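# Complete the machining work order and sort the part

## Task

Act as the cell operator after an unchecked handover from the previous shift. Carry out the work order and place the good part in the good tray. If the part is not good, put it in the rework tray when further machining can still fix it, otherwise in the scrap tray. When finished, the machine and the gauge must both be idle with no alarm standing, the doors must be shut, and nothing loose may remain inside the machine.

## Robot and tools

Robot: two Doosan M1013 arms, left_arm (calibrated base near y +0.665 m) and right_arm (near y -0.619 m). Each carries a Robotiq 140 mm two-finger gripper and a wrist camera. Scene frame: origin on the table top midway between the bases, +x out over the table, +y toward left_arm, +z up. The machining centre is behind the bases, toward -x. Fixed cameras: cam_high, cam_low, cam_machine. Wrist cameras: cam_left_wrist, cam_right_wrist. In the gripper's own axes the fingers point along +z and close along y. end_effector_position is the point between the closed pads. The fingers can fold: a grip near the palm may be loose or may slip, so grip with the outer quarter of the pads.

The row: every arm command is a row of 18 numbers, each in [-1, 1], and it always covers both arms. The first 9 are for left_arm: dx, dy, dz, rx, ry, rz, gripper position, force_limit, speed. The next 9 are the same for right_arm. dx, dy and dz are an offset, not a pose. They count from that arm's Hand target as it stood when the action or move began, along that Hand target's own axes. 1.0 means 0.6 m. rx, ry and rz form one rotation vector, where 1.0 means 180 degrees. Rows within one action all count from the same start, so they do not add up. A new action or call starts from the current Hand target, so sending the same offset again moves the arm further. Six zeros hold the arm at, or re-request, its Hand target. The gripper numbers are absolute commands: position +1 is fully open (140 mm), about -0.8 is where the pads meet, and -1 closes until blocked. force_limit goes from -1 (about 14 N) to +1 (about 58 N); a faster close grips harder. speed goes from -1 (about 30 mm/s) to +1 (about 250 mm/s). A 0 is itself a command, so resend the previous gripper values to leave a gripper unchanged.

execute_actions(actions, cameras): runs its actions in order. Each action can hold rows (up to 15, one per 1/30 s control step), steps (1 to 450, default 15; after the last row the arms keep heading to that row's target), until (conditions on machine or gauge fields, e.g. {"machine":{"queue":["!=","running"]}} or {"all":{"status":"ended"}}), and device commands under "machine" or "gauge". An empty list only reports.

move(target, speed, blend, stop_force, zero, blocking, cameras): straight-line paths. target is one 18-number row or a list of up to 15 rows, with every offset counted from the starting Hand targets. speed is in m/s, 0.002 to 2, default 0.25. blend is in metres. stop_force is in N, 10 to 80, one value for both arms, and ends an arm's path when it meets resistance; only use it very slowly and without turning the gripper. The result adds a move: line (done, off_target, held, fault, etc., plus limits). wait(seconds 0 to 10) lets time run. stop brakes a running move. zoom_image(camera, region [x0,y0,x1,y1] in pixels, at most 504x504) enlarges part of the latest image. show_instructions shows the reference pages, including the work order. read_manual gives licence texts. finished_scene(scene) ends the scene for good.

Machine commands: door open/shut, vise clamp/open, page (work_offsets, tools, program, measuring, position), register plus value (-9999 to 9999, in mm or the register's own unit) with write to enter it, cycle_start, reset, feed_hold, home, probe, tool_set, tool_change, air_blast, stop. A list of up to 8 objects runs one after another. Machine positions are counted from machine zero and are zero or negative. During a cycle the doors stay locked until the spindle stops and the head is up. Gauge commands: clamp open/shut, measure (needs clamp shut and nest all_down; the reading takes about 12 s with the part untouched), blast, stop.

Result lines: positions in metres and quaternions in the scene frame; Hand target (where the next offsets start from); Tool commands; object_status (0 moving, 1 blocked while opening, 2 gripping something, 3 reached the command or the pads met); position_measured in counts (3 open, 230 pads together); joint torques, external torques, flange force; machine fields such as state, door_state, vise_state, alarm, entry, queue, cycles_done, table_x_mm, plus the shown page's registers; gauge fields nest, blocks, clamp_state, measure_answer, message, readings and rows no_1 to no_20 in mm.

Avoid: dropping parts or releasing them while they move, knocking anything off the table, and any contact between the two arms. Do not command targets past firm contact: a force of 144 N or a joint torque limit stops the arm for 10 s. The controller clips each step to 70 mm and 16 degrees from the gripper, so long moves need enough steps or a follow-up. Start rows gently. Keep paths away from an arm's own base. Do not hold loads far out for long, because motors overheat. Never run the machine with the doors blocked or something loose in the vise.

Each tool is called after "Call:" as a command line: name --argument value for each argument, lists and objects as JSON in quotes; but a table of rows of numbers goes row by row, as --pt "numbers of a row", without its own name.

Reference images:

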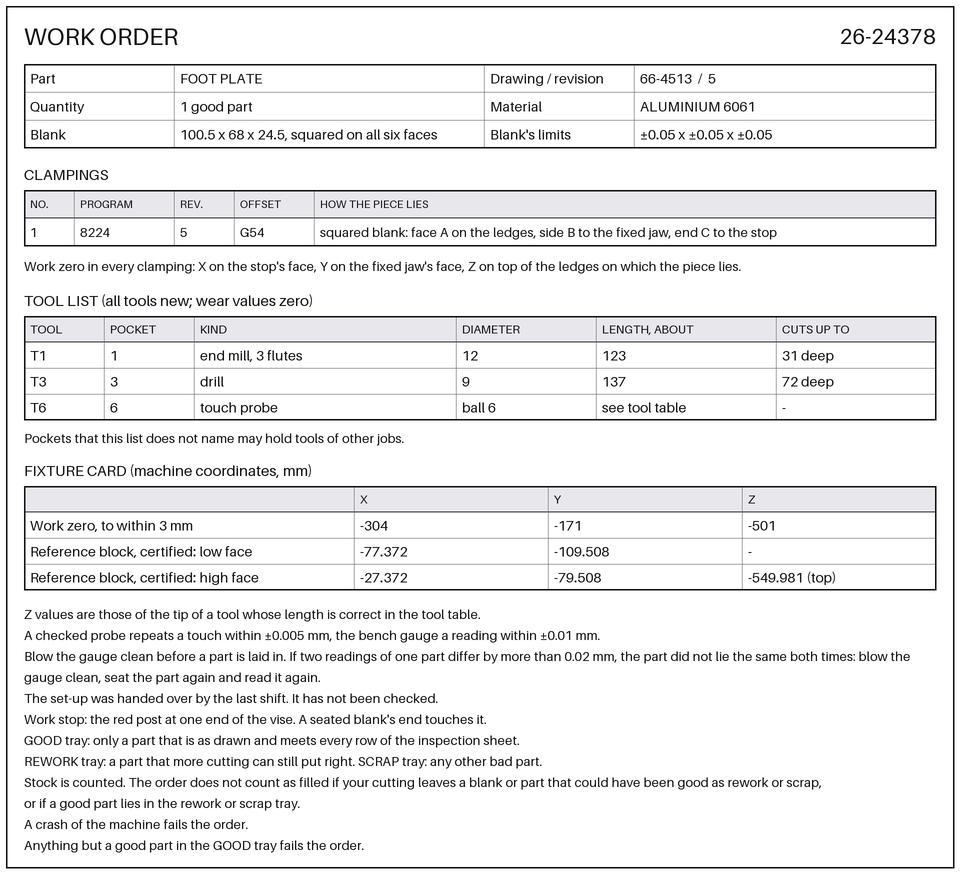

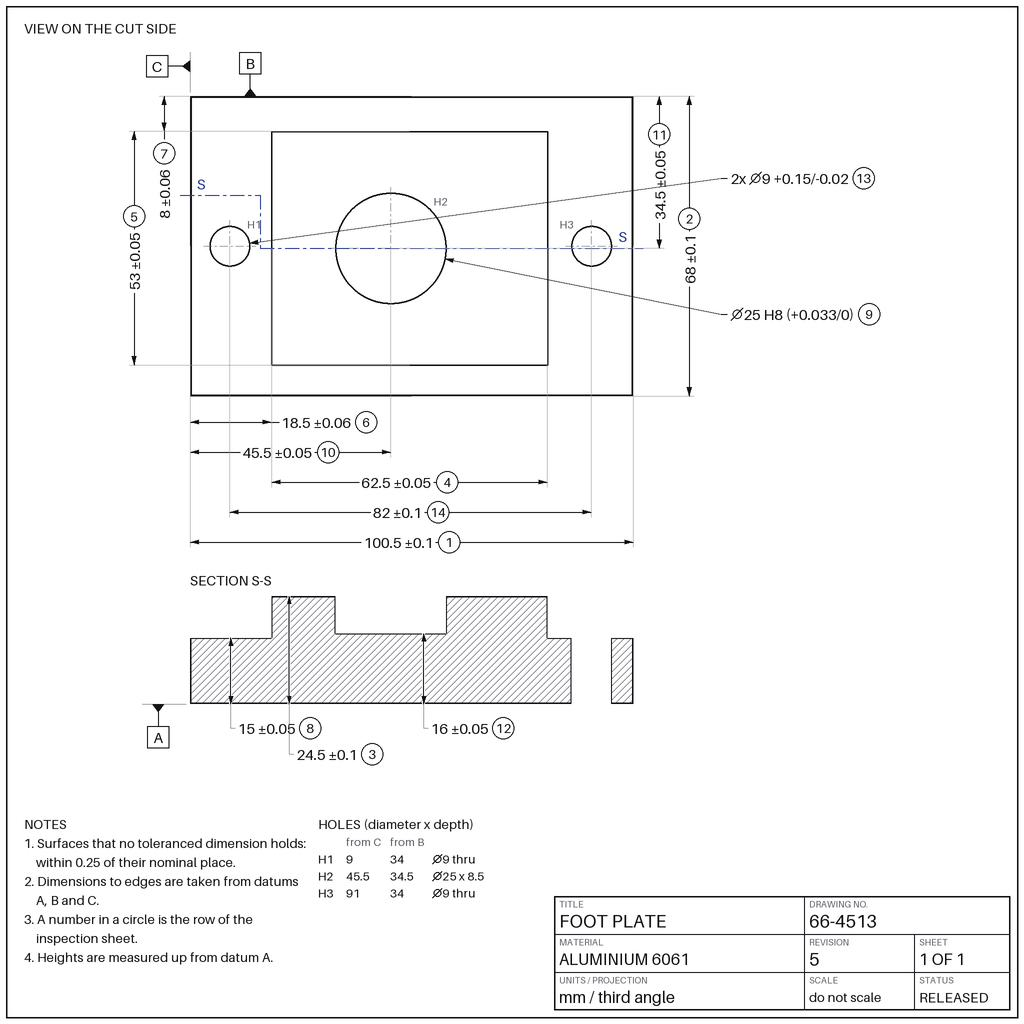

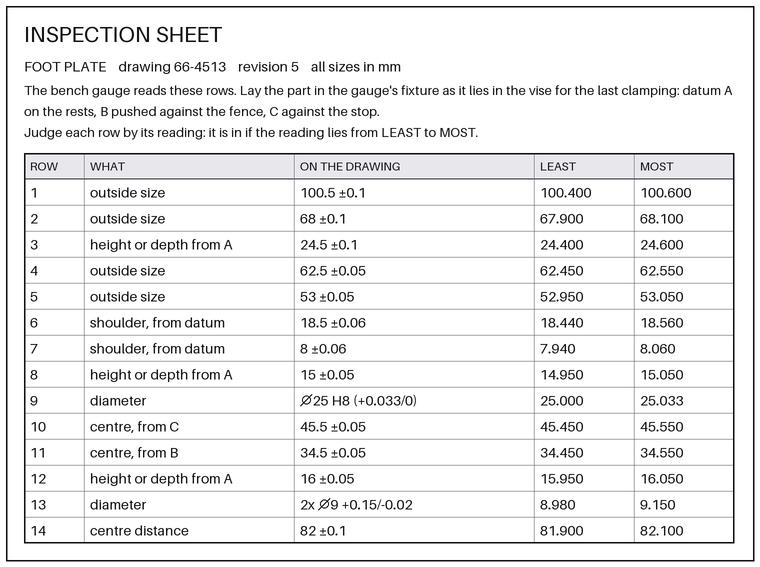

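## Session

Call:
execute_actions --actions '[]'

Call:
execute_actions --actions '[{"machine":{"page":"tools"},"steps":5}]' --cameras '[]'

Call:
execute_actions --actions '[{"machine":{"page":"program"},"steps":5}]' --cameras '[]'

Call:
execute_actions --actions '[{"machine":[{"page":"measuring"},{"register":"tool_call","value":6,"write":true},{"tool_change":true},{"tool_set":true},{"air_blast":true}],"steps":450,"until":{"machine":{"queue":["!=","running"]}}},{"steps":450,"until":{"machine":{"queue":["!=","running"]}}}]' --cameras '[]'

Scene clock: 0.00 s.
left_arm: end_effector_position=(+0.5050, +0.6296, +0.3691) position_measured=3 object_status=3 end_effector_quat_wxyz=(-0.033, +0.999, -0.017, +0.019) | right_arm: end_effector_position=(+0.4785, -0.5912, +0.3692) position_measured=3 object_status=3 end_effector_quat_wxyz=(+0.000, +0.000, +1.000, +0.000)
Joint positions: left_arm=[-0.195 -0.211 1.886 0.073 1.442 1.383] | right_arm=[-3.002 0.193 -1.87 0 -1.464 1.711]
Joint velocities: within noise
Joint torques (N m): no reading
External joint torques (N m): no reading
Flange force (N): no reading
Hand target: left_arm +0.5050, +0.6296, +0.3691; -0.033, +0.999, -0.017, +0.019 | right_arm +0.4785, -0.5912, +0.3692; +0.000, +0.000, +1.000, +0.000
Tool commands: left_gripper/position=+1.0 left_gripper/force_limit=+1.0 left_gripper/speed=+1.0 right_gripper/position=+1.0 right_gripper/force_limit=+1.0 right_gripper/speed=+1.0
machine.work_offsets: g54_x=-304.252 g54_y=-168.996 g54_z=-502.802 g55_x=+0.000 g55_y=+0.000 g55_z=+0.000 g56_x=+0.000 g56_y=+0.000 g56_z=+0.000
machine: state=idle door_state=shut vise_state=closed_empty cycle_status=done cycles_done=0 table_x_mm=0 spindle_rpm=0 page=work_offsets entry=no_entry entries=0 queue=idle queue_left=0
gauge: nest=all_up blocks=free clamp_state=open readings=0

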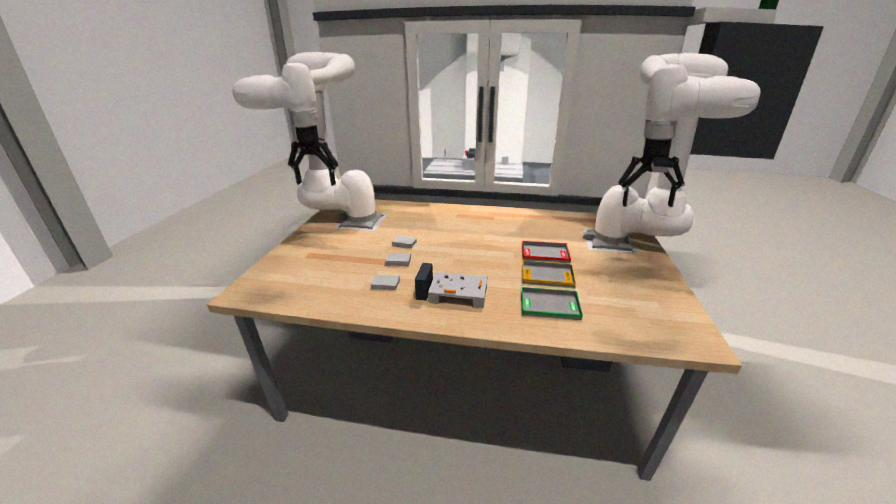

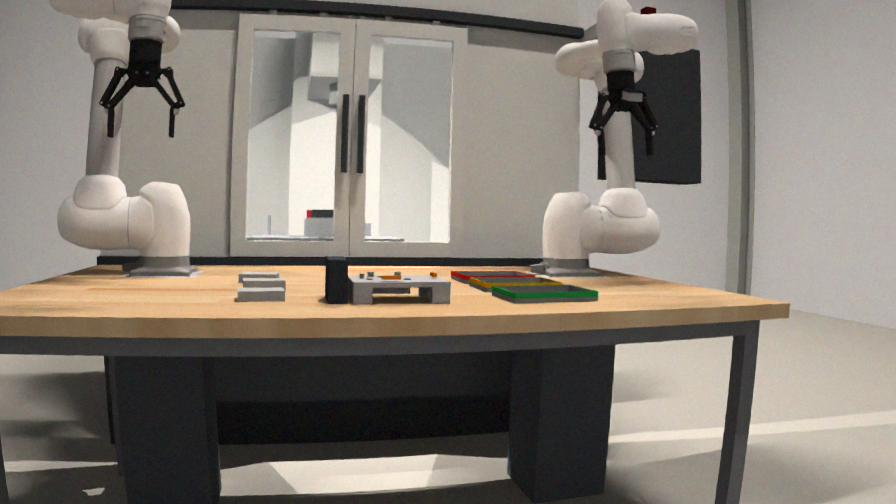

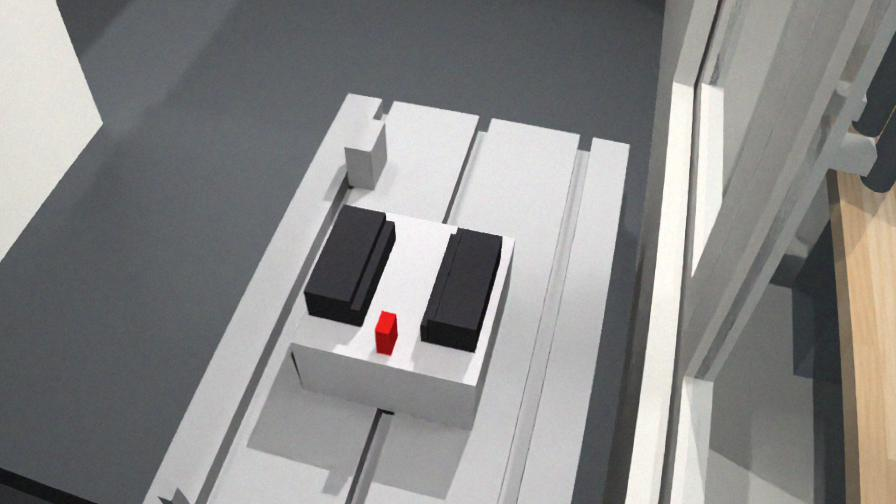

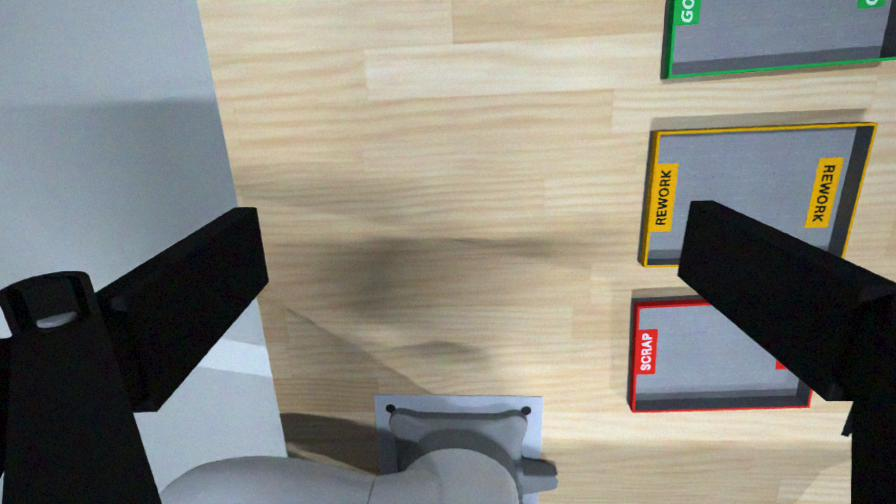

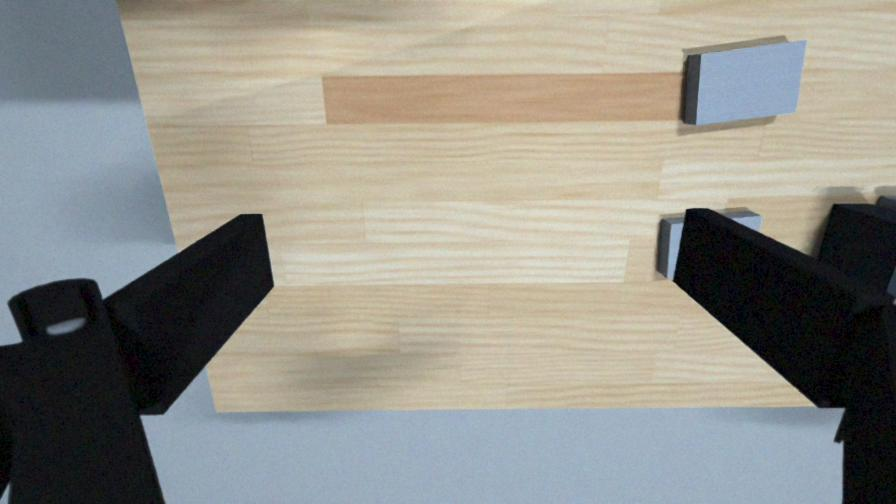

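Scene clock: 0.37 s.
left_arm: end_effector_position=(+0.5050, +0.6296, +0.3691) position_measured=3 object_status=3 end_effector_quat_wxyz=(-0.033, +0.999, -0.017, +0.019) | right_arm: end_effector_position=(+0.4785, -0.5912, +0.3692) position_measured=3 object_status=3 end_effector_quat_wxyz=(+0.000, +0.000, +1.000, +0.000)
Joint positions: left_arm=[-0.195 -0.211 1.886 0.073 1.442 1.383] | right_arm=[-3.002 0.193 -1.87 0 -1.464 1.711]
Joint velocities: within noise
Joint torques (N m): left_arm=[-2.33 -21.94 -39.99 4.39 0.15 0.06] | right_arm=[-3.76 20.68 43.81 -4.38 -0.05 0.29]
External joint torques (N m): left_arm=[2.37 1.61 -1.75 0.08 -0.26 -0.06] | right_arm=[3.69 1.49 -1.54 0.05 -0.01 -0.29]
Flange force (N): left_arm=[6.1 -5.0 -1.6] | right_arm=[5.6 7.4 2.3]
Hand target: left_arm +0.5050, +0.6296, +0.3691; -0.033, +0.999, -0.017, +0.019 | right_arm +0.4785, -0.5912, +0.3692; +0.000, +0.000, +1.000, +0.000
Tool commands: left_gripper/position=+1.0 left_gripper/force_limit=+1.0 left_gripper/speed=+1.0 right_gripper/position=+1.0 right_gripper/force_limit=+1.0 right_gripper/speed=+1.0
machine.tools: t1_length=+123.345 t1_length_wear=+0.000 t1_diameter=+11.996 t1_diameter_wear=+0.000 t1_pocket=+1.000 t2_length=+130.009 t2_length_wear=+0.000 t2_diameter=+8.000 t2_diameter_wear=+0.000 t2_pocket=+2.000 t3_length=+137.282 t3_length_wear=+0.000 t3_diameter=+8.998 t3_diameter_wear=+0.000 t3_pocket=+3.000 t4_length=+113.859 t4_length_wear=+0.000 t4_diameter=+4.994 t4_diameter_wear=+0.000 t4_pocket=+4.000 t5_length=+106.804 t5_length_wear=+0.000 t5_diameter=+3.990 t5_diameter_wear=+0.000 t5_pocket=+5.000 t6_length=+152.464 t6_length_wear=+0.000 t6_diameter=+6.000 t6_diameter_wear=+0.000 t6_pocket=+6.000
machine: state=idle door_state=shut vise_state=closed_empty cycle_status=done cycles_done=0 table_x_mm=0 spindle_rpm=0 page=tools entry=no_entry entries=0 queue=done queue_left=0
gauge: nest=all_up blocks=free clamp_state=open readings=0
No camera images: "cameras" was empty.

Scene clock: 0.73 s.
left_arm: end_effector_position=(+0.5050, +0.6296, +0.3691) position_measured=3 object_status=3 end_effector_quat_wxyz=(-0.033, +0.999, -0.017, +0.019) | right_arm: end_effector_position=(+0.4785, -0.5912, +0.3692) position_measured=3 object_status=3 end_effector_quat_wxyz=(+0.000, +0.000, +1.000, +0.000)
Joint positions: left_arm=[-0.195 -0.211 1.886 0.073 1.442 1.383] | right_arm=[-3.002 0.193 -1.87 0 -1.464 1.711]
Joint velocities: within noise
Joint torques (N m): left_arm=[-2.3 -22.15 -40 4.36 0.19 0.1] | right_arm=[-3.93 20.95 43.74 -4.38 -0.02 0.28]
External joint torques (N m): left_arm=[2.21 1.87 -1.79 0.09 -0.3 -0.1] | right_arm=[3.84 1.37 -1.43 0.03 -0.03 -0.28]
Flange force (N): left_arm=[6.6 -4.5 -1.5] | right_arm=[5.3 7.8 2.1]
Hand target: left_arm +0.5050, +0.6296, +0.3691; -0.033, +0.999, -0.017, +0.019 | right_arm +0.4785, -0.5912, +0.3692; +0.000, +0.000, +1.000, +0.000
Tool commands: left_gripper/position=+1.0 left_gripper/force_limit=+1.0 left_gripper/speed=+1.0 right_gripper/position=+1.0 right_gripper/force_limit=+1.0 right_gripper/speed=+1.0
machine.program: program=+8224 tool_call=+1 tool_in_spindle=+0 program_revision=+5 program_offset=+54 load_peak=+0 stored1_number=+1771 stored1_revision=+3 stored2_number=+7124 stored2_revision=+4 stored3_number=+8224 stored3_revision=+5 stored4_number=+0 stored4_revision=+0 cycles=+0
machine: state=idle door_state=shut vise_state=closed_empty cycle_status=done cycles_done=0 table_x_mm=0 spindle_rpm=0 page=program entry=no_entry entries=0 queue=done queue_left=0
gauge: nest=all_up blocks=free clamp_state=open readings=0
No camera images: "cameras" was empty.

Scene clock: 27.30 s.
left_arm: end_effector_position=(+0.5050, +0.6296, +0.3691) position_measured=3 object_status=3 end_effector_quat_wxyz=(-0.033, +0.999, -0.017, +0.019) | right_arm: end_effector_position=(+0.4785, -0.5912, +0.3692) position_measured=3 object_status=3 end_effector_quat_wxyz=(+0.000, +0.000, +1.000, +0.000)
Joint positions: left_arm=[-0.195 -0.211 1.886 0.073 1.442 1.383] | right_arm=[-3.002 0.193 -1.87 0 -1.464 1.711]
Joint velocities: within noise
Joint torques (N m): left_arm=[-2.46 -21.58 -40.06 4.36 0.17 0.09] | right_arm=[-3.65 20.89 43.67 -4.39 -0.05 0.31]
External joint torques (N m): left_arm=[2.46 1.18 -1.76 0.1 -0.28 -0.1] | right_arm=[3.56 1.46 -1.38 0.05 -0.01 -0.31]
External joint torques at the end of the 1st action: left_arm=[2.38 1.36 -1.7 0.08 -0.3 -0.11] | right_arm=[3.76 1.02 -1.59 0.06 0.01 -0.31]
Flange force (N): left_arm=[5.4 -5.2 -1.6] | right_arm=[5.3 7.1 2.0]
Flange force at the end of the 1st action (N): left_arm=[5.6 -4.9 -1.5] | right_arm=[4.9 7.6 2.5]
Hand target: left_arm +0.5050, +0.6296, +0.3691; -0.033, +0.999, -0.017, +0.019 | right_arm +0.4785, -0.5912, +0.3692; +0.000, +0.000, +1.000, +0.000
Tool commands: left_gripper/position=+1.0 left_gripper/force_limit=+1.0 left_gripper/speed=+1.0 right_gripper/position=+1.0 right_gripper/force_limit=+1.0 right_gripper/speed=+1.0
machine.measuring: probe_x=+0.000 probe_y=+0.000 probe_z=+0.000 probe_move_x=+0.000 probe_move_y=+0.000 probe_move_z=+0.000 probe_radius=+2.990 probe_off_x=+0.000 probe_off_y=+0.000 setter_z=-520.000 probe_touched=+0 probe_found_x=+0.000 probe_found_y=+0.000 probe_found_z=+0.000 set_length=+152.469 set_diameter=+6.002
machine: state=idle door_state=shut vise_state=closed_empty cycle_status=done cycles_done=0 table_x_mm=0 spindle_rpm=0 page=measuring entries=4 queue=done queue_left=0
gauge: nest=all_up blocks=free clamp_state=open readings=0
No camera images: "cameras" was empty.

Call:
execute_actions --actions '[{"machine":[{"register":"probe_x","value":-52.4,"write":true},{"register":"probe_y","value":-94.5,"write":true},{"register":"probe_z","value":-545,"write":true},{"register":"probe_move_z","value":-10,"write":true},{"probe":true}],"steps":450,"until":{"machine":{"queue":["!=","running"]}}},{"steps":450,"until":{"machine":{"queue":["!=","running"]}}}]' --cameras '[]'

Call:
execute_actions --actions '[{"machine":[{"register":"probe_x","value":-87.4,"write":true},{"register":"probe_z","value":-556,"write":true},{"register":"probe_move_z","value":0,"write":true},{"register":"probe_move_x","value":12,"write":true},{"probe":true}],"steps":450,"until":{"machine":{"queue":["!=","running"]}}},{"steps":450,"until":{"machine":{"queue":["!=","running"]}}}]' --cameras '[]'

Call:
execute_actions --actions '[{"machine":[{"register":"probe_x","value":-17.4,"write":true},{"register":"probe_move_x","value":-12,"write":true},{"probe":true}],"steps":450,"until":{"machine":{"queue":["!=","running"]}}},{"steps":450,"until":{"machine":{"queue":["!=","running"]}}}]' --cameras '[]'

Call:
execute_actions --actions '[{"machine":[{"register":"probe_x","value":-52.4,"write":true},{"register":"probe_y","value":-119.5,"write":true},{"register":"probe_move_x","value":0,"write":true},{"register":"probe_move_y","value":12,"write":true},{"probe":true}],"steps":450,"until":{"machine":{"queue":["!=","running"]}}},{"steps":450,"until":{"machine":{"queue":["!=","running"]}}}]' --cameras '[]'

Call:
execute_actions --actions '[{"machine":[{"register":"probe_y","value":-69.5,"write":true},{"register":"probe_move_y","value":-12,"write":true},{"probe":true}],"steps":450,"until":{"machine":{"queue":["!=","running"]}}},{"steps":450,"until":{"machine":{"queue":["!=","running"]}}}]' --cameras '[]'

Call:
execute_actions --actions '[{"machine":[{"register":"probe_x","value":-250,"write":true},{"register":"probe_y","value":-176,"write":true},{"register":"probe_z","value":-492,"write":true},{"register":"probe_move_y","value":0,"write":true},{"register":"probe_move_z","value":-16,"write":true},{"probe":true}],"steps":450,"until":{"machine":{"queue":["!=","running"]}}},{"steps":450,"until":{"machine":{"queue":["!=","running"]}}}]' --cameras '[]'

Call:
execute_actions --actions '[{"machine":[{"register":"probe_y","value":-177,"write":true},{"register":"probe_z","value":-499,"write":true},{"register":"probe_move_z","value":0,"write":true},{"register":"probe_move_y","value":12,"write":true},{"probe":true}],"steps":450,"until":{"machine":{"queue":["!=","running"]}}},{"steps":450,"until":{"machine":{"queue":["!=","running"]}}}]' --cameras '[]'

Call:
execute_actions --actions '[{"machine":[{"register":"probe_x","value":-292,"write":true},{"register":"probe_y","value":-200,"write":true},{"register":"probe_z","value":-498,"write":true},{"register":"probe_move_y","value":0,"write":true},{"register":"probe_move_x","value":-18,"write":true},{"probe":true}],"steps":450,"until":{"machine":{"queue":["!=","running"]}}},{"steps":450,"until":{"machine":{"queue":["!=","running"]}}}]' --cameras '[]'

Scene clock: 67.07 s.
left_arm: end_effector_position=(+0.5050, +0.6296, +0.3691) position_measured=3 object_status=3 end_effector_quat_wxyz=(-0.033, +0.999, -0.017, +0.019) | right_arm: end_effector_position=(+0.4785, -0.5912, +0.3692) position_measured=3 object_status=3 end_effector_quat_wxyz=(+0.000, +0.000, +1.000, +0.000)
Joint positions: left_arm=[-0.195 -0.211 1.886 0.073 1.442 1.383] | right_arm=[-3.002 0.193 -1.87 0 -1.464 1.711]
Joint velocities: within noise
Joint torques (N m): left_arm=[-2.42 -21.97 -39.99 4.38 0.2 0.05] | right_arm=[-3.81 21.03 43.77 -4.36 -0.06 0.3]
External joint torques (N m): left_arm=[2.41 1.64 -1.8 0.08 -0.31 -0.05] | right_arm=[3.71 1.18 -1.59 0.03 0 -0.3]
External joint torques at the end of the 1st action: left_arm=[2.45 1.51 -1.64 0.1 -0.3 -0.04] | right_arm=[3.63 1.68 -1.55 0.03 0 -0.3]
Flange force (N): left_arm=[6.3 -5.1 -1.6] | right_arm=[5.2 7.5 2.4]
Flange force at the end of the 1st action (N): left_arm=[5.9 -5.2 -1.3] | right_arm=[5.9 7.3 2.3]
Hand target: left_arm +0.5050, +0.6296, +0.3691; -0.033, +0.999, -0.017, +0.019 | right_arm +0.4785, -0.5912, +0.3692; +0.000, +0.000, +1.000, +0.000
Tool commands: left_gripper/position=+1.0 left_gripper/force_limit=+1.0 left_gripper/speed=+1.0 right_gripper/position=+1.0 right_gripper/force_limit=+1.0 right_gripper/speed=+1.0
machine.measuring: probe_x=-52.400 probe_y=-94.500 probe_z=-545.000 probe_move_x=+0.000 probe_move_y=+0.000 probe_move_z=-10.000 probe_radius=+2.990 probe_off_x=+0.000 probe_off_y=+0.000 setter_z=-520.000 probe_touched=+1 probe_found_x=-52.400 probe_found_y=-94.500 probe_found_z=-549.982 set_length=+152.469 set_diameter=+6.002
machine: state=idle door_state=shut vise_state=closed_empty cycle_status=done cycles_done=0 table_x_mm=0 spindle_rpm=0 page=measuring entries=9 queue=done queue_left=0
gauge: nest=all_up blocks=free clamp_state=open readings=0
No camera images: "cameras" was empty.

Scene clock: 75.87 s.
left_arm: end_effector_position=(+0.5050, +0.6296, +0.3691) position_measured=3 object_status=3 end_effector_quat_wxyz=(-0.033, +0.999, -0.017, +0.019) | right_arm: end_effector_position=(+0.4785, -0.5912, +0.3692) position_measured=3 object_status=3 end_effector_quat_wxyz=(+0.000, +0.000, +1.000, +0.000)
Joint positions: left_arm=[-0.195 -0.211 1.886 0.073 1.442 1.383] | right_arm=[-3.002 0.193 -1.87 0 -1.464 1.711]
Joint velocities: within noise
Joint torques (N m): left_arm=[-2.63 -21.51 -39.98 4.38 0.21 0.05] | right_arm=[-3.81 21.21 43.84 -4.34 -0.04 0.35]
External joint torques (N m): left_arm=[2.57 1.18 -1.85 0.08 -0.32 -0.05] | right_arm=[3.74 0.92 -1.67 0.02 -0.02 -0.35]
External joint torques at the end of the 1st action: left_arm=[2.13 1.54 -1.75 0.09 -0.37 -0.07] | right_arm=[3.73 1.6 -1.61 0 -0.03 -0.31]
Flange force (N): left_arm=[5.6 -5.6 -1.7] | right_arm=[4.8 7.4 2.6]
Flange force at the end of the 1st action (N): left_arm=[5.9 -4.4 -1.4] | right_arm=[5.9 7.5 2.3]
Hand target: left_arm +0.5050, +0.6296, +0.3691; -0.033, +0.999, -0.017, +0.019 | right_arm +0.4785, -0.5912, +0.3692; +0.000, +0.000, +1.000, +0.000
Tool commands: left_gripper/position=+1.0 left_gripper/force_limit=+1.0 left_gripper/speed=+1.0 right_gripper/position=+1.0 right_gripper/force_limit=+1.0 right_gripper/speed=+1.0
machine.measuring: probe_x=-87.400 probe_y=-94.500 probe_z=-556.000 probe_move_x=+12.000 probe_move_y=+0.000 probe_move_z=+0.000 probe_radius=+2.990 probe_off_x=+0.000 probe_off_y=+0.000 setter_z=-520.000 probe_touched=+1 probe_found_x=-77.373 probe_found_y=-94.500 probe_found_z=-556.000 set_length=+152.469 set_diameter=+6.002
machine: state=idle door_state=shut vise_state=closed_empty cycle_status=done cycles_done=0 table_x_mm=0 spindle_rpm=0 page=measuring entries=14 queue=done queue_left=0
gauge: nest=all_up blocks=free clamp_state=open readings=0
No camera images: "cameras" was empty.

Scene clock: 84.53 s.
left_arm: end_effector_position=(+0.5050, +0.6296, +0.3691) position_measured=3 object_status=3 end_effector_quat_wxyz=(-0.033, +0.999, -0.017, +0.019) | right_arm: end_effector_position=(+0.4785, -0.5912, +0.3692) position_measured=3 object_status=3 end_effector_quat_wxyz=(+0.000, +0.000, +1.000, +0.000)
Joint positions: left_arm=[-0.195 -0.211 1.886 0.073 1.442 1.383] | right_arm=[-3.002 0.193 -1.87 0 -1.464 1.711]
Joint velocities: within noise
Joint torques (N m): left_arm=[-2.24 -21.6 -39.92 4.41 0.16 0.11] | right_arm=[-3.76 21.07 43.73 -4.37 -0.02 0.31]
External joint torques (N m): left_arm=[2.36 1.22 -1.82 0.04 -0.27 -0.11] | right_arm=[3.62 1.54 -1.46 0.03 -0.04 -0.31]
External joint torques at the end of the 1st action: left_arm=[2.39 1.59 -1.76 0.08 -0.33 -0.05] | right_arm=[3.8 1.2 -1.72 0.06 -0.03 -0.3]
Flange force (N): left_arm=[5.5 -4.9 -1.8] | right_arm=[5.6 7.2 2.1]
Flange force at the end of the 1st action (N): left_arm=[6.1 -5.1 -1.5] | right_arm=[5.4 7.7 2.6]
Hand target: left_arm +0.5050, +0.6296, +0.3691; -0.033, +0.999, -0.017, +0.019 | right_arm +0.4785, -0.5912, +0.3692; +0.000, +0.000, +1.000, +0.000
Tool commands: left_gripper/position=+1.0 left_gripper/force_limit=+1.0 left_gripper/speed=+1.0 right_gripper/position=+1.0 right_gripper/force_limit=+1.0 right_gripper/speed=+1.0
machine.measuring: probe_x=-17.400 probe_y=-94.500 probe_z=-556.000 probe_move_x=-12.000 probe_move_y=+0.000 probe_move_z=+0.000 probe_radius=+2.990 probe_off_x=+0.000 probe_off_y=+0.000 setter_z=-520.000 probe_touched=+1 probe_found_x=-27.372 probe_found_y=-94.500 probe_found_z=-556.000 set_length=+152.469 set_diameter=+6.002
machine: state=idle door_state=shut vise_state=closed_empty cycle_status=done cycles_done=0 table_x_mm=0 spindle_rpm=0 page=measuring entries=17 queue=done queue_left=0
gauge: nest=all_up blocks=free clamp_state=open readings=0
No camera images: "cameras" was empty.

Scene clock: 93.53 s.
left_arm: end_effector_position=(+0.5050, +0.6296, +0.3691) position_measured=3 object_status=3 end_effector_quat_wxyz=(-0.033, +0.999, -0.017, +0.019) | right_arm: end_effector_position=(+0.4785, -0.5912, +0.3692) position_measured=3 object_status=3 end_effector_quat_wxyz=(+0.000, +0.000, +1.000, +0.000)
Joint positions: left_arm=[-0.195 -0.211 1.886 0.073 1.442 1.383] | right_arm=[-3.002 0.193 -1.87 0 -1.464 1.711]
Joint velocities: within noise
Joint torques (N m): left_arm=[-2.4 -21.61 -40.23 4.38 0.2 0.14] | right_arm=[-3.79 21.13 43.73 -4.39 -0.06 0.32]
External joint torques (N m): left_arm=[2.4 1.14 -1.72 0.09 -0.31 -0.14] | right_arm=[3.63 1.5 -1.44 0.05 0 -0.32]
External joint torques at the end of the 1st action: left_arm=[2.68 1.37 -1.83 0.13 -0.31 -0.09] | right_arm=[3.61 1.69 -1.35 0.02 -0.01 -0.33]
Flange force (N): left_arm=[5.3 -5.0 -1.5] | right_arm=[5.5 7.2 2.1]
Flange force at the end of the 1st action (N): left_arm=[6.0 -5.7 -1.6] | right_arm=[5.7 7.2 1.9]
Hand target: left_arm +0.5050, +0.6296, +0.3691; -0.033, +0.999, -0.017, +0.019 | right_arm +0.4785, -0.5912, +0.3692; +0.000, +0.000, +1.000, +0.000
Tool commands: left_gripper/position=+1.0 left_gripper/force_limit=+1.0 left_gripper/speed=+1.0 right_gripper/position=+1.0 right_gripper/force_limit=+1.0 right_gripper/speed=+1.0
machine.measuring: probe_x=-52.400 probe_y=-119.500 probe_z=-556.000 probe_move_x=+0.000 probe_move_y=+12.000 probe_move_z=+0.000 probe_radius=+2.990 probe_off_x=+0.000 probe_off_y=+0.000 setter_z=-520.000 probe_touched=+1 probe_found_x=-52.400 probe_found_y=-109.507 probe_found_z=-556.000 set_length=+152.469 set_diameter=+6.002
machine: state=idle door_state=shut vise_state=closed_empty cycle_status=done cycles_done=0 table_x_mm=0 spindle_rpm=0 page=measuring entries=22 queue=done queue_left=0
gauge: nest=all_up blocks=free clamp_state=open readings=0
No camera images: "cameras" was empty.

Scene clock: 101.97 s.
left_arm: end_effector_position=(+0.5050, +0.6296, +0.3691) position_measured=3 object_status=3 end_effector_quat_wxyz=(-0.033, +0.999, -0.017, +0.019) | right_arm: end_effector_position=(+0.4785, -0.5912, +0.3692) position_measured=3 object_status=3 end_effector_quat_wxyz=(+0.000, +0.000, +1.000, +0.000)
Joint positions: left_arm=[-0.195 -0.211 1.886 0.073 1.442 1.383] | right_arm=[-3.002 0.193 -1.87 0 -1.464 1.711]
Joint velocities: within noise
Joint torques (N m): left_arm=[-2.11 -21.43 -39.84 4.33 0.19 0.09] | right_arm=[-3.95 20.96 43.85 -4.38 -0.07 0.28]
External joint torques (N m): left_arm=[2.16 1.14 -1.86 0.13 -0.3 -0.09] | right_arm=[3.85 1.32 -1.58 0.04 0.01 -0.28]
External joint torques at the end of the 1st action: left_arm=[2.61 1.14 -1.73 0.12 -0.3 -0.05] | right_arm=[3.61 1.09 -1.59 0.05 -0.01 -0.29]
Flange force (N): left_arm=[5.4 -4.5 -1.8] | right_arm=[5.4 7.8 2.4]
Flange force at the end of the 1st action (N): left_arm=[5.4 -5.7 -1.5] | right_arm=[5.0 7.3 2.4]
Hand target: left_arm +0.5050, +0.6296, +0.3691; -0.033, +0.999, -0.017, +0.019 | right_arm +0.4785, -0.5912, +0.3692; +0.000, +0.000, +1.000, +0.000
Tool commands: left_gripper/position=+1.0 left_gripper/force_limit=+1.0 left_gripper/speed=+1.0 right_gripper/position=+1.0 right_gripper/force_limit=+1.0 right_gripper/speed=+1.0
machine.measuring: probe_x=-52.400 probe_y=-69.500 probe_z=-556.000 probe_move_x=+0.000 probe_move_y=-12.000 probe_move_z=+0.000 probe_radius=+2.990 probe_off_x=+0.000 probe_off_y=+0.000 setter_z=-520.000 probe_touched=+1 probe_found_x=-52.400 probe_found_y=-79.507 probe_found_z=-556.000 set_length=+152.469 set_diameter=+6.002
machine: state=idle door_state=shut vise_state=closed_empty cycle_status=done cycles_done=0 table_x_mm=0 spindle_rpm=0 page=measuring entries=25 queue=done queue_left=0
gauge: nest=all_up blocks=free clamp_state=open readings=0
No camera images: "cameras" was empty.

Scene clock: 110.90 s.
left_arm: end_effector_position=(+0.5050, +0.6296, +0.3691) position_measured=3 object_status=3 end_effector_quat_wxyz=(-0.033, +0.999, -0.017, +0.019) | right_arm: end_effector_position=(+0.4785, -0.5912, +0.3692) position_measured=3 object_status=3 end_effector_quat_wxyz=(+0.000, +0.000, +1.000, +0.000)
Joint positions: left_arm=[-0.195 -0.211 1.886 0.073 1.442 1.383] | right_arm=[-3.002 0.193 -1.87 0 -1.464 1.711]
Joint velocities: within noise
Joint torques (N m): left_arm=[-2.08 -21.44 -40.07 4.39 0.17 0.04] | right_arm=[-3.63 20.69 43.79 -4.38 -0.09 0.27]
External joint torques (N m): left_arm=[2 1.13 -1.77 0.08 -0.28 -0.04] | right_arm=[3.53 1.61 -1.56 0.04 0.03 -0.27]
External joint torques at the end of the 1st action: left_arm=[2.52 0.99 -1.77 0.08 -0.29 -0.06] | right_arm=[3.71 1.13 -1.6 0.06 -0.01 -0.31]
Flange force (N): left_arm=[5.2 -4.3 -1.7] | right_arm=[5.8 7.1 2.3]
Flange force at the end of the 1st action (N): left_arm=[5.2 -5.5 -1.7] | right_arm=[5.1 7.5 2.4]
Hand target: left_arm +0.5050, +0.6296, +0.3691; -0.033, +0.999, -0.017, +0.019 | right_arm +0.4785, -0.5912, +0.3692; +0.000, +0.000, +1.000, +0.000
Tool commands: left_gripper/position=+1.0 left_gripper/force_limit=+1.0 left_gripper/speed=+1.0 right_gripper/position=+1.0 right_gripper/force_limit=+1.0 right_gripper/speed=+1.0
machine.measuring: probe_x=-250.000 probe_y=-176.000 probe_z=-492.000 probe_move_x=+0.000 probe_move_y=+0.000 probe_move_z=-16.000 probe_radius=+2.990 probe_off_x=+0.000 probe_off_y=+0.000 setter_z=-520.000 probe_touched=+1 probe_found_x=-250.000 probe_found_y=-176.000 probe_found_z=-502.800 set_length=+152.469 set_diameter=+6.002
machine: state=idle door_state=shut vise_state=closed_empty cycle_status=done cycles_done=0 table_x_mm=0 spindle_rpm=0 page=measuring entries=31 queue=done queue_left=0
gauge: nest=all_up blocks=free clamp_state=open readings=0
No camera images: "cameras" was empty.

Scene clock: 118.93 s.
left_arm: end_effector_position=(+0.5050, +0.6296, +0.3691) position_measured=3 object_status=3 end_effector_quat_wxyz=(-0.033, +0.999, -0.017, +0.019) | right_arm: end_effector_position=(+0.4785, -0.5912, +0.3692) position_measured=3 object_status=3 end_effector_quat_wxyz=(+0.000, +0.000, +1.000, +0.000)
Joint positions: left_arm=[-0.195 -0.211 1.886 0.073 1.442 1.383] | right_arm=[-3.002 0.193 -1.87 0 -1.464 1.711]
Joint velocities: within noise
Joint torques (N m): left_arm=[-2.37 -21.76 -39.89 4.39 0.22 0.1] | right_arm=[-3.93 20.96 43.91 -4.38 -0.04 0.29]
External joint torques (N m): left_arm=[2.5 1.3 -2 0.09 -0.33 -0.1] | right_arm=[3.85 1.12 -1.75 0.05 -0.01 -0.29]
External joint torques at the end of the 1st action: left_arm=[2.52 1.23 -1.8 0.13 -0.29 -0.07] | right_arm=[3.65 2.02 -1.4 0.04 -0.01 -0.31]
Flange force (N): left_arm=[6.0 -5.2 -1.9] | right_arm=[5.3 7.8 2.7]
Flange force at the end of the 1st action (N): left_arm=[5.6 -5.4 -1.7] | right_arm=[6.3 7.2 1.9]
Hand target: left_arm +0.5050, +0.6296, +0.3691; -0.033, +0.999, -0.017, +0.019 | right_arm +0.4785, -0.5912, +0.3692; +0.000, +0.000, +1.000, +0.000
Tool commands: left_gripper/position=+1.0 left_gripper/force_limit=+1.0 left_gripper/speed=+1.0 right_gripper/position=+1.0 right_gripper/force_limit=+1.0 right_gripper/speed=+1.0
machine.measuring: probe_x=-250.000 probe_y=-177.000 probe_z=-499.000 probe_move_x=+0.000 probe_move_y=+12.000 probe_move_z=+0.000 probe_radius=+2.990 probe_off_x=+0.000 probe_off_y=+0.000 setter_z=-520.000 probe_touched=+1 probe_found_x=-250.000 probe_found_y=-169.000 probe_found_z=-499.000 set_length=+152.469 set_diameter=+6.002
machine: state=idle door_state=shut vise_state=closed_empty cycle_status=done cycles_done=0 table_x_mm=0 spindle_rpm=0 page=measuring entries=36 queue=done queue_left=0
gauge: nest=all_up blocks=free clamp_state=open readings=0
No camera images: "cameras" was empty.

Scene clock: 127.93 s.
left_arm: end_effector_position=(+0.5050, +0.6296, +0.3691) position_measured=3 object_status=3 end_effector_quat_wxyz=(-0.033, +0.999, -0.017, +0.019) | right_arm: end_effector_position=(+0.4785, -0.5912, +0.3692) position_measured=3 object_status=3 end_effector_quat_wxyz=(+0.000, +0.000, +1.000, +0.000)
Joint positions: left_arm=[-0.195 -0.211 1.886 0.073 1.442 1.383] | right_arm=[-3.002 0.193 -1.87 0 -1.464 1.711]
Joint velocities: within noise
Joint torques (N m): left_arm=[-2.56 -21.46 -40.08 4.38 0.18 0.06] | right_arm=[-3.85 20.65 43.67 -4.39 -0.06 0.26]
External joint torques (N m): left_arm=[2.59 1.21 -1.57 0.07 -0.29 -0.06] | right_arm=[3.79 1.51 -1.46 0.05 0 -0.26]
External joint torques at the end of the 1st action: left_arm=[2.05 1.35 -1.83 0.08 -0.29 -0.05] | right_arm=[3.57 2.03 -1.27 0.02 0.01 -0.3]
Flange force (N): left_arm=[5.3 -5.6 -1.3] | right_arm=[5.6 7.7 2.1]
Flange force at the end of the 1st action (N): left_arm=[5.7 -4.3 -1.8] | right_arm=[6.1 7.1 1.8]
Hand target: left_arm +0.5050, +0.6296, +0.3691; -0.033, +0.999, -0.017, +0.019 | right_arm +0.4785, -0.5912, +0.3692; +0.000, +0.000, +1.000, +0.000
Tool commands: left_gripper/position=+1.0 left_gripper/force_limit=+1.0 left_gripper/speed=+1.0 right_gripper/position=+1.0 right_gripper/force_limit=+1.0 right_gripper/speed=+1.0
machine.measuring: probe_x=-292.000 probe_y=-200.000 probe_z=-498.000 probe_move_x=-18.000 probe_move_y=+0.000 probe_move_z=+0.000 probe_radius=+2.990 probe_off_x=+0.000 probe_off_y=+0.000 setter_z=-520.000 probe_touched=+1 probe_found_x=-304.251 probe_found_y=-200.000 probe_found_z=-498.000 set_length=+152.469 set_diameter=+6.002
machine: state=idle door_state=shut vise_state=closed_empty cycle_status=done cycles_done=0 table_x_mm=0 spindle_rpm=0 page=measuring entries=42 queue=done queue_left=0
gauge: nest=all_up blocks=free clamp_state=open readings=0
No camera images: "cameras" was empty.

Call:
execute_actions --actions '[{"machine":[{"register":"tool_call","value":1,"write":true},{"tool_change":true},{"tool_set":true}],"steps":450,"until":{"machine":{"queue":["!=","running"]}}},{"steps":450,"until":{"machine":{"queue":["!=","running"]}}},{"steps":450,"until":{"machine":{"queue":["!=","running"]}}}]' --cameras '[]'

Call:
execute_actions --actions '[{"machine":[{"register":"tool_call","value":3,"write":true},{"tool_change":true},{"tool_set":true}],"steps":450,"until":{"machine":{"queue":["!=","running"]}}},{"steps":450,"until":{"machine":{"queue":["!=","running"]}}},{"steps":450,"until":{"machine":{"queue":["!=","running"]}}}]' --cameras '[]'

Scene clock: 163.50 s.
left_arm: end_effector_position=(+0.5050, +0.6296, +0.3691) position_measured=3 object_status=3 end_effector_quat_wxyz=(-0.033, +0.999, -0.017, +0.019) | right_arm: end_effector_position=(+0.4785, -0.5912, +0.3692) position_measured=3 object_status=3 end_effector_quat_wxyz=(+0.000, +0.000, +1.000, +0.000)
Joint positions: left_arm=[-0.195 -0.211 1.886 0.073 1.442 1.383] | right_arm=[-3.002 0.193 -1.87 0 -1.464 1.711]
Joint velocities: within noise
Joint torques (N m): left_arm=[-2.59 -21.49 -40.03 4.38 0.17 0.09] | right_arm=[-3.55 21.12 43.82 -4.38 -0.04 0.31]
External joint torques (N m): left_arm=[2.62 1.08 -1.91 0.1 -0.29 -0.1] | right_arm=[3.49 1.09 -1.51 0.04 -0.01 -0.31]
External joint torques at the end of the 1st action: left_arm=[2.62 1.84 -1.64 0.06 -0.33 -0.04] | right_arm=[3.87 1.26 -1.7 0.04 -0.05 -0.3]
External joint torques at the end of the 2nd action: left_arm=[2.24 1.13 -1.72 0.1 -0.31 -0.07] | right_arm=[3.53 1.66 -1.33 0.01 -0.02 -0.29]
Flange force (N): left_arm=[5.5 -5.6 -1.9] | right_arm=[4.8 7.0 2.3]
Flange force at the end of the 1st action (N): left_arm=[6.5 -5.6 -1.2] | right_arm=[5.5 7.8 2.5]
Flange force at the end of the 2nd action (N): left_arm=[5.2 -4.8 -1.6] | right_arm=[5.6 7.1 1.9]
Hand target: left_arm +0.5050, +0.6296, +0.3691; -0.033, +0.999, -0.017, +0.019 | right_arm +0.4785, -0.5912, +0.3692; +0.000, +0.000, +1.000, +0.000
Tool commands: left_gripper/position=+1.0 left_gripper/force_limit=+1.0 left_gripper/speed=+1.0 right_gripper/position=+1.0 right_gripper/force_limit=+1.0 right_gripper/speed=+1.0
machine.measuring: probe_x=-292.000 probe_y=-200.000 probe_z=-498.000 probe_move_x=-18.000 probe_move_y=+0.000 probe_move_z=+0.000 probe_radius=+2.990 probe_off_x=+0.000 probe_off_y=+0.000 setter_z=-520.000 probe_touched=+1 probe_found_x=-304.251 probe_found_y=-200.000 probe_found_z=-498.000 set_length=+123.344 set_diameter=+11.996
machine: state=idle door_state=shut vise_state=closed_empty cycle_status=done cycles_done=0 table_x_mm=0 spindle_rpm=0 page=measuring entries=45 queue=done queue_left=0
gauge: nest=all_up blocks=free clamp_state=open readings=0
No camera images: "cameras" was empty.

Scene clock: 188.23 s.
left_arm: end_effector_position=(+0.5050, +0.6296, +0.3691) position_measured=3 object_status=3 end_effector_quat_wxyz=(-0.033, +0.999, -0.017, +0.019) | right_arm: end_effector_position=(+0.4785, -0.5912, +0.3692) position_measured=3 object_status=3 end_effector_quat_wxyz=(+0.000, +0.000, +1.000, +0.000)
Joint positions: left_arm=[-0.195 -0.211 1.886 0.073 1.442 1.383] | right_arm=[-3.002 0.193 -1.87 0 -1.464 1.711]
Joint velocities: within noise
Joint torques (N m): left_arm=[-2.42 -21.8 -39.94 4.37 0.22 0.08] | right_arm=[-3.96 20.76 43.74 -4.36 -0.07 0.29]
External joint torques (N m): left_arm=[2.53 1.36 -1.84 0.09 -0.32 -0.08] | right_arm=[3.78 2.03 -1.27 -0.01 0.01 -0.29]
External joint torques at the end of the 1st action: left_arm=[2.45 1.28 -1.91 0.11 -0.32 -0.08] | right_arm=[3.77 1.14 -1.63 0.03 0.02 -0.29]
External joint torques at the end of the 2nd action: left_arm=[2.52 1.53 -1.7 0.1 -0.3 -0.04] | right_arm=[3.64 1.42 -1.6 0.04 -0.02 -0.29]
Flange force (N): left_arm=[5.9 -5.4 -1.6] | right_arm=[6.2 7.6 1.8]
Flange force at the end of the 1st action (N): left_arm=[5.8 -5.2 -1.8] | right_arm=[5.2 7.6 2.5]
Flange force at the end of the 2nd action (N): left_arm=[6.0 -5.4 -1.4] | right_arm=[5.6 7.3 2.4]
Hand target: left_arm +0.5050, +0.6296, +0.3691; -0.033, +0.999, -0.017, +0.019 | right_arm +0.4785, -0.5912, +0.3692; +0.000, +0.000, +1.000, +0.000
Tool commands: left_gripper/position=+1.0 left_gripper/force_limit=+1.0 left_gripper/speed=+1.0 right_gripper/position=+1.0 right_gripper/force_limit=+1.0 right_gripper/speed=+1.0
machine.measuring: probe_x=-292.000 probe_y=-200.000 probe_z=-498.000 probe_move_x=-18.000 probe_move_y=+0.000 probe_move_z=+0.000 probe_radius=+2.990 probe_off_x=+0.000 probe_off_y=+0.000 setter_z=-520.000 probe_touched=+1 probe_found_x=-304.251 probe_found_y=-200.000 probe_found_z=-498.000 set_length=+137.282 set_diameter=+8.999
machine: state=idle door_state=shut vise_state=closed_empty cycle_status=done cycles_done=0 table_x_mm=0 spindle_rpm=0 page=measuring entries=48 queue=done queue_left=0
gauge: nest=all_up blocks=free clamp_state=open readings=0
No camera images: "cameras" was empty.

Call:
execute_actions --actions '[{"machine":[{"register":"probe_move_x","value":0,"write":true},{"register":"tool_call","value":6,"write":true},{"tool_change":true},{"door":"open"},{"vise":"open"}],"gauge":{"blast":true},"steps":450,"until":{"machine":{"queue":["!=","running"]}}}]' --cameras '[]'

Call:
move --target '[0,0,0,0,0,0,1,1,1,-0.183,0.552,0.199,0,0,0.5,0.2,0,-0.9]'

Scene clock: 259.20 s.
left_arm: end_effector_position=(+0.5050, +0.6296, +0.3691) position_measured=3 object_status=3 end_effector_quat_wxyz=(-0.033, +0.999, -0.017, +0.019) | right_arm: end_effector_position=(+0.4785, -0.5912, +0.3692) position_measured=3 object_status=3 end_effector_quat_wxyz=(+0.000, +0.000, +1.000, +0.000)
Joint positions: left_arm=[-0.195 -0.211 1.886 0.073 1.442 1.383] | right_arm=[-3.002 0.193 -1.87 0 -1.464 1.711]
Joint velocities: within noise
Joint torques (N m): left_arm=[-2.31 -21.69 -39.94 4.4 0.19 0.1] | right_arm=[-3.83 20.71 43.83 -4.39 -0.05 0.34]
External joint torques (N m): left_arm=[2.49 1.28 -1.83 0.07 -0.3 -0.11] | right_arm=[3.73 1.64 -1.59 0.05 -0.01 -0.34]
Flange force (N): left_arm=[5.7 -5.2 -1.7] | right_arm=[5.9 7.4 2.3]
Hand target: left_arm +0.5050, +0.6296, +0.3691; -0.033, +0.999, -0.017, +0.019 | right_arm +0.4785, -0.5912, +0.3692; +0.000, +0.000, +1.000, +0.000
Tool commands: left_gripper/position=+1.0 left_gripper/force_limit=+1.0 left_gripper/speed=+1.0 right_gripper/position=+1.0 right_gripper/force_limit=+1.0 right_gripper/speed=+1.0
machine.measuring: probe_x=-292.000 probe_y=-200.000 probe_z=-498.000 probe_move_x=+0.000 probe_move_y=+0.000 probe_move_z=+0.000 probe_radius=+2.990 probe_off_x=+0.000 probe_off_y=+0.000 setter_z=-520.000 probe_touched=+1 probe_found_x=-304.251 probe_found_y=-200.000 probe_found_z=-498.000 set_length=+137.282 set_diameter=+8.999
machine: state=idle door_state=open vise_state=open cycle_status=done cycles_done=0 table_x_mm=0 spindle_rpm=0 page=measuring entries=51 queue=done queue_left=0
gauge: nest=all_up blocks=free clamp_state=open message=taken readings=0
No camera images: "cameras" was empty.

Scene clock: 262.87 s.
left_arm: end_effector_position=(+0.5050, +0.6296, +0.3691) position_measured=3 object_status=3 end_effector_quat_wxyz=(-0.033, +0.999, -0.017, +0.019) | right_arm: end_effector_position=(+0.5881, -0.2599, +0.2499) position_measured=104 object_status=3 end_effector_quat_wxyz=(+0.000, +0.707, +0.707, +0.000)
Joint positions: left_arm=[-0.195 -0.211 1.886 0.073 1.442 1.383] | right_arm=[-2.51 -0.2 -1.694 0 -1.247 3.774]
Joint velocities: within noise
Joint torques (N m): left_arm=[-2.68 -21.54 -39.97 4.39 0.2 0.03] | right_arm=[-3.66 58.22 41.75 -4.13 0.01 0.05]
External joint torques (N m): left_arm=[2.59 1.19 -1.93 0.07 -0.32 -0.03] | right_arm=[3.58 2.96 -1.53 0.03 0 -0.05]
Flange force (N): left_arm=[5.8 -5.6 -1.8] | right_arm=[0.3 -9.4 0.4]
Hand target: left_arm +0.5050, +0.6296, +0.3691; -0.033, +0.999, -0.017, +0.019 | right_arm +0.5880, -0.2598, +0.2499; +0.000, +0.707, +0.707, +0.000
Off the commanded pose: left_arm 0.000 m, 0 deg | right_arm 0.000 m, 0 deg.
machine.measuring: probe_x=-292.000 probe_y=-200.000 probe_z=-498.000 probe_move_x=+0.000 probe_move_y=+0.000 probe_move_z=+0.000 probe_radius=+2.990 probe_off_x=+0.000 probe_off_y=+0.000 setter_z=-520.000 probe_touched=+1 probe_found_x=-304.251 probe_found_y=-200.000 probe_found_z=-498.000 set_length=+137.282 set_diameter=+8.999
machine: state=idle door_state=open vise_state=open cycle_status=done cycles_done=0 table_x_mm=0 spindle_rpm=0 page=measuring entries=51 queue=done queue_left=0
gauge: nest=all_up blocks=free clamp_state=open message=taken readings=0
move: done
camera_calibration:
cam_right_wrist: T_world_to_cam=[[0.99989, -0.0139252, 0.00501664, -0.585209], [-0.0148001, -0.936251, 0.351019, -0.320129], [-0.000191173, -0.351055, -0.936355, 0.28799], [0, 0, 0, 1]] pos_world=[0.580462, -0.20677, 0.384968]

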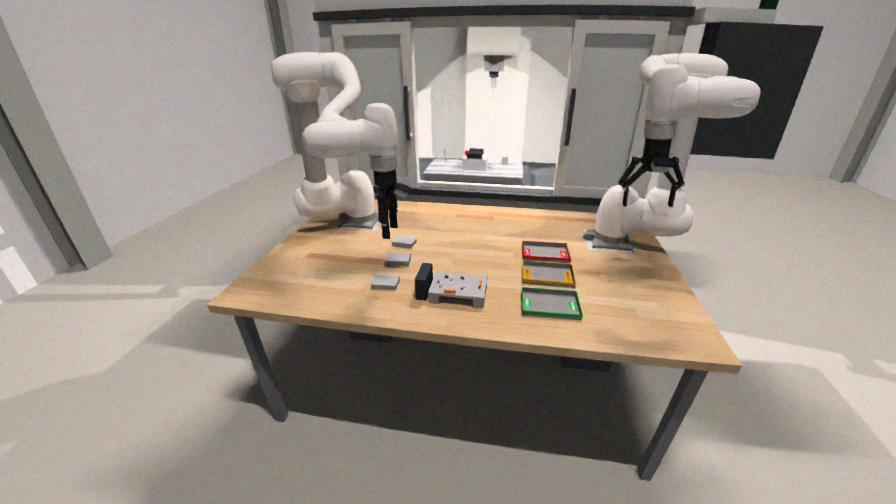

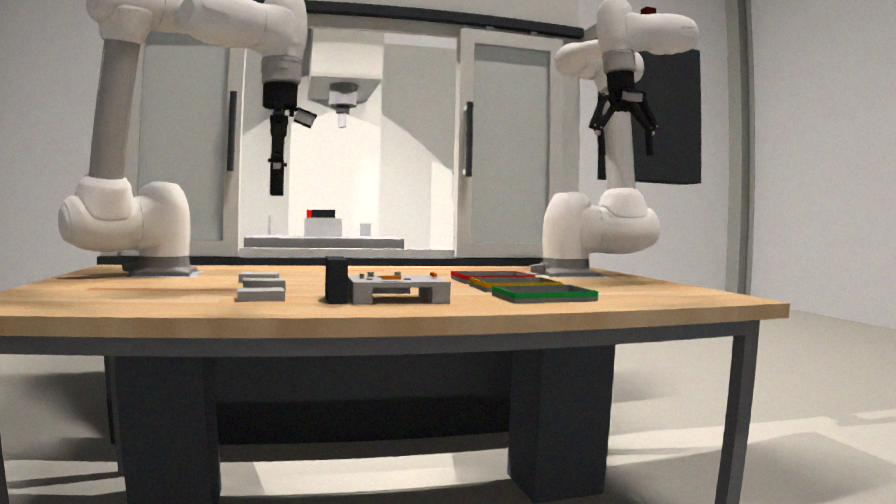

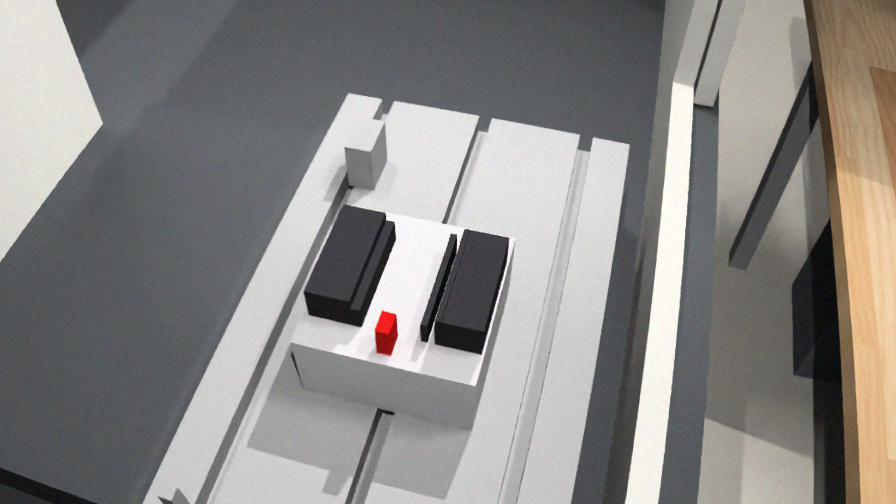

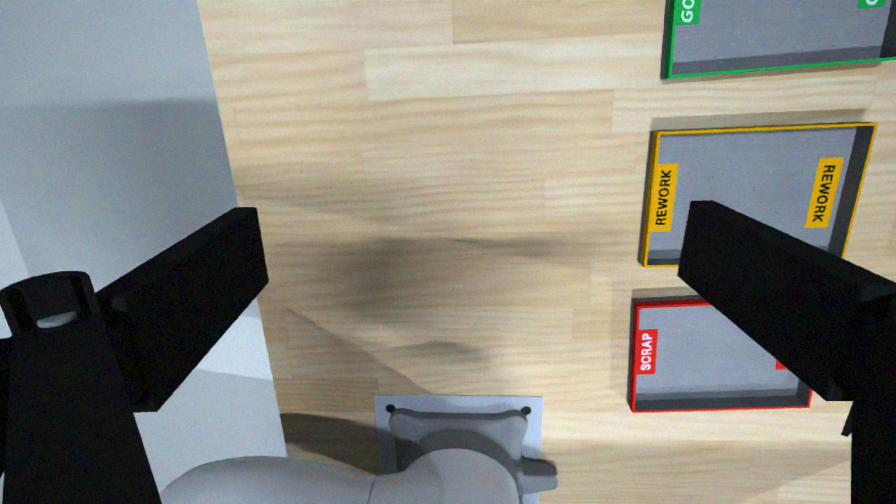

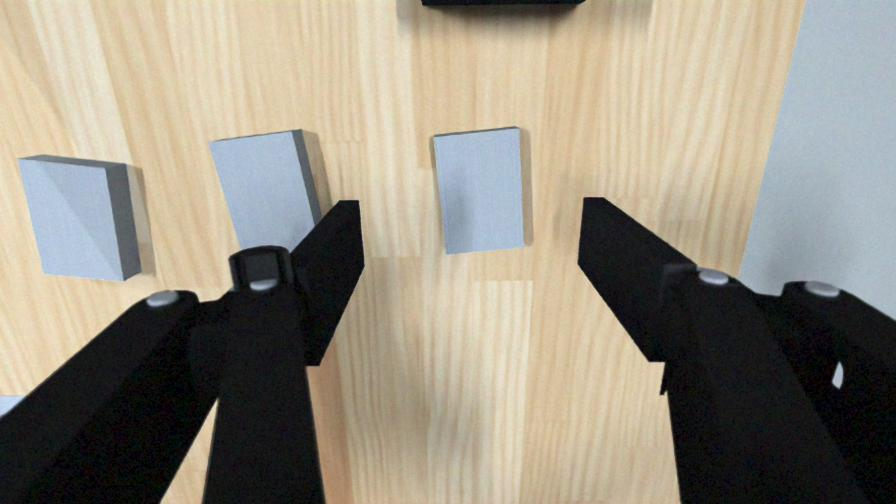

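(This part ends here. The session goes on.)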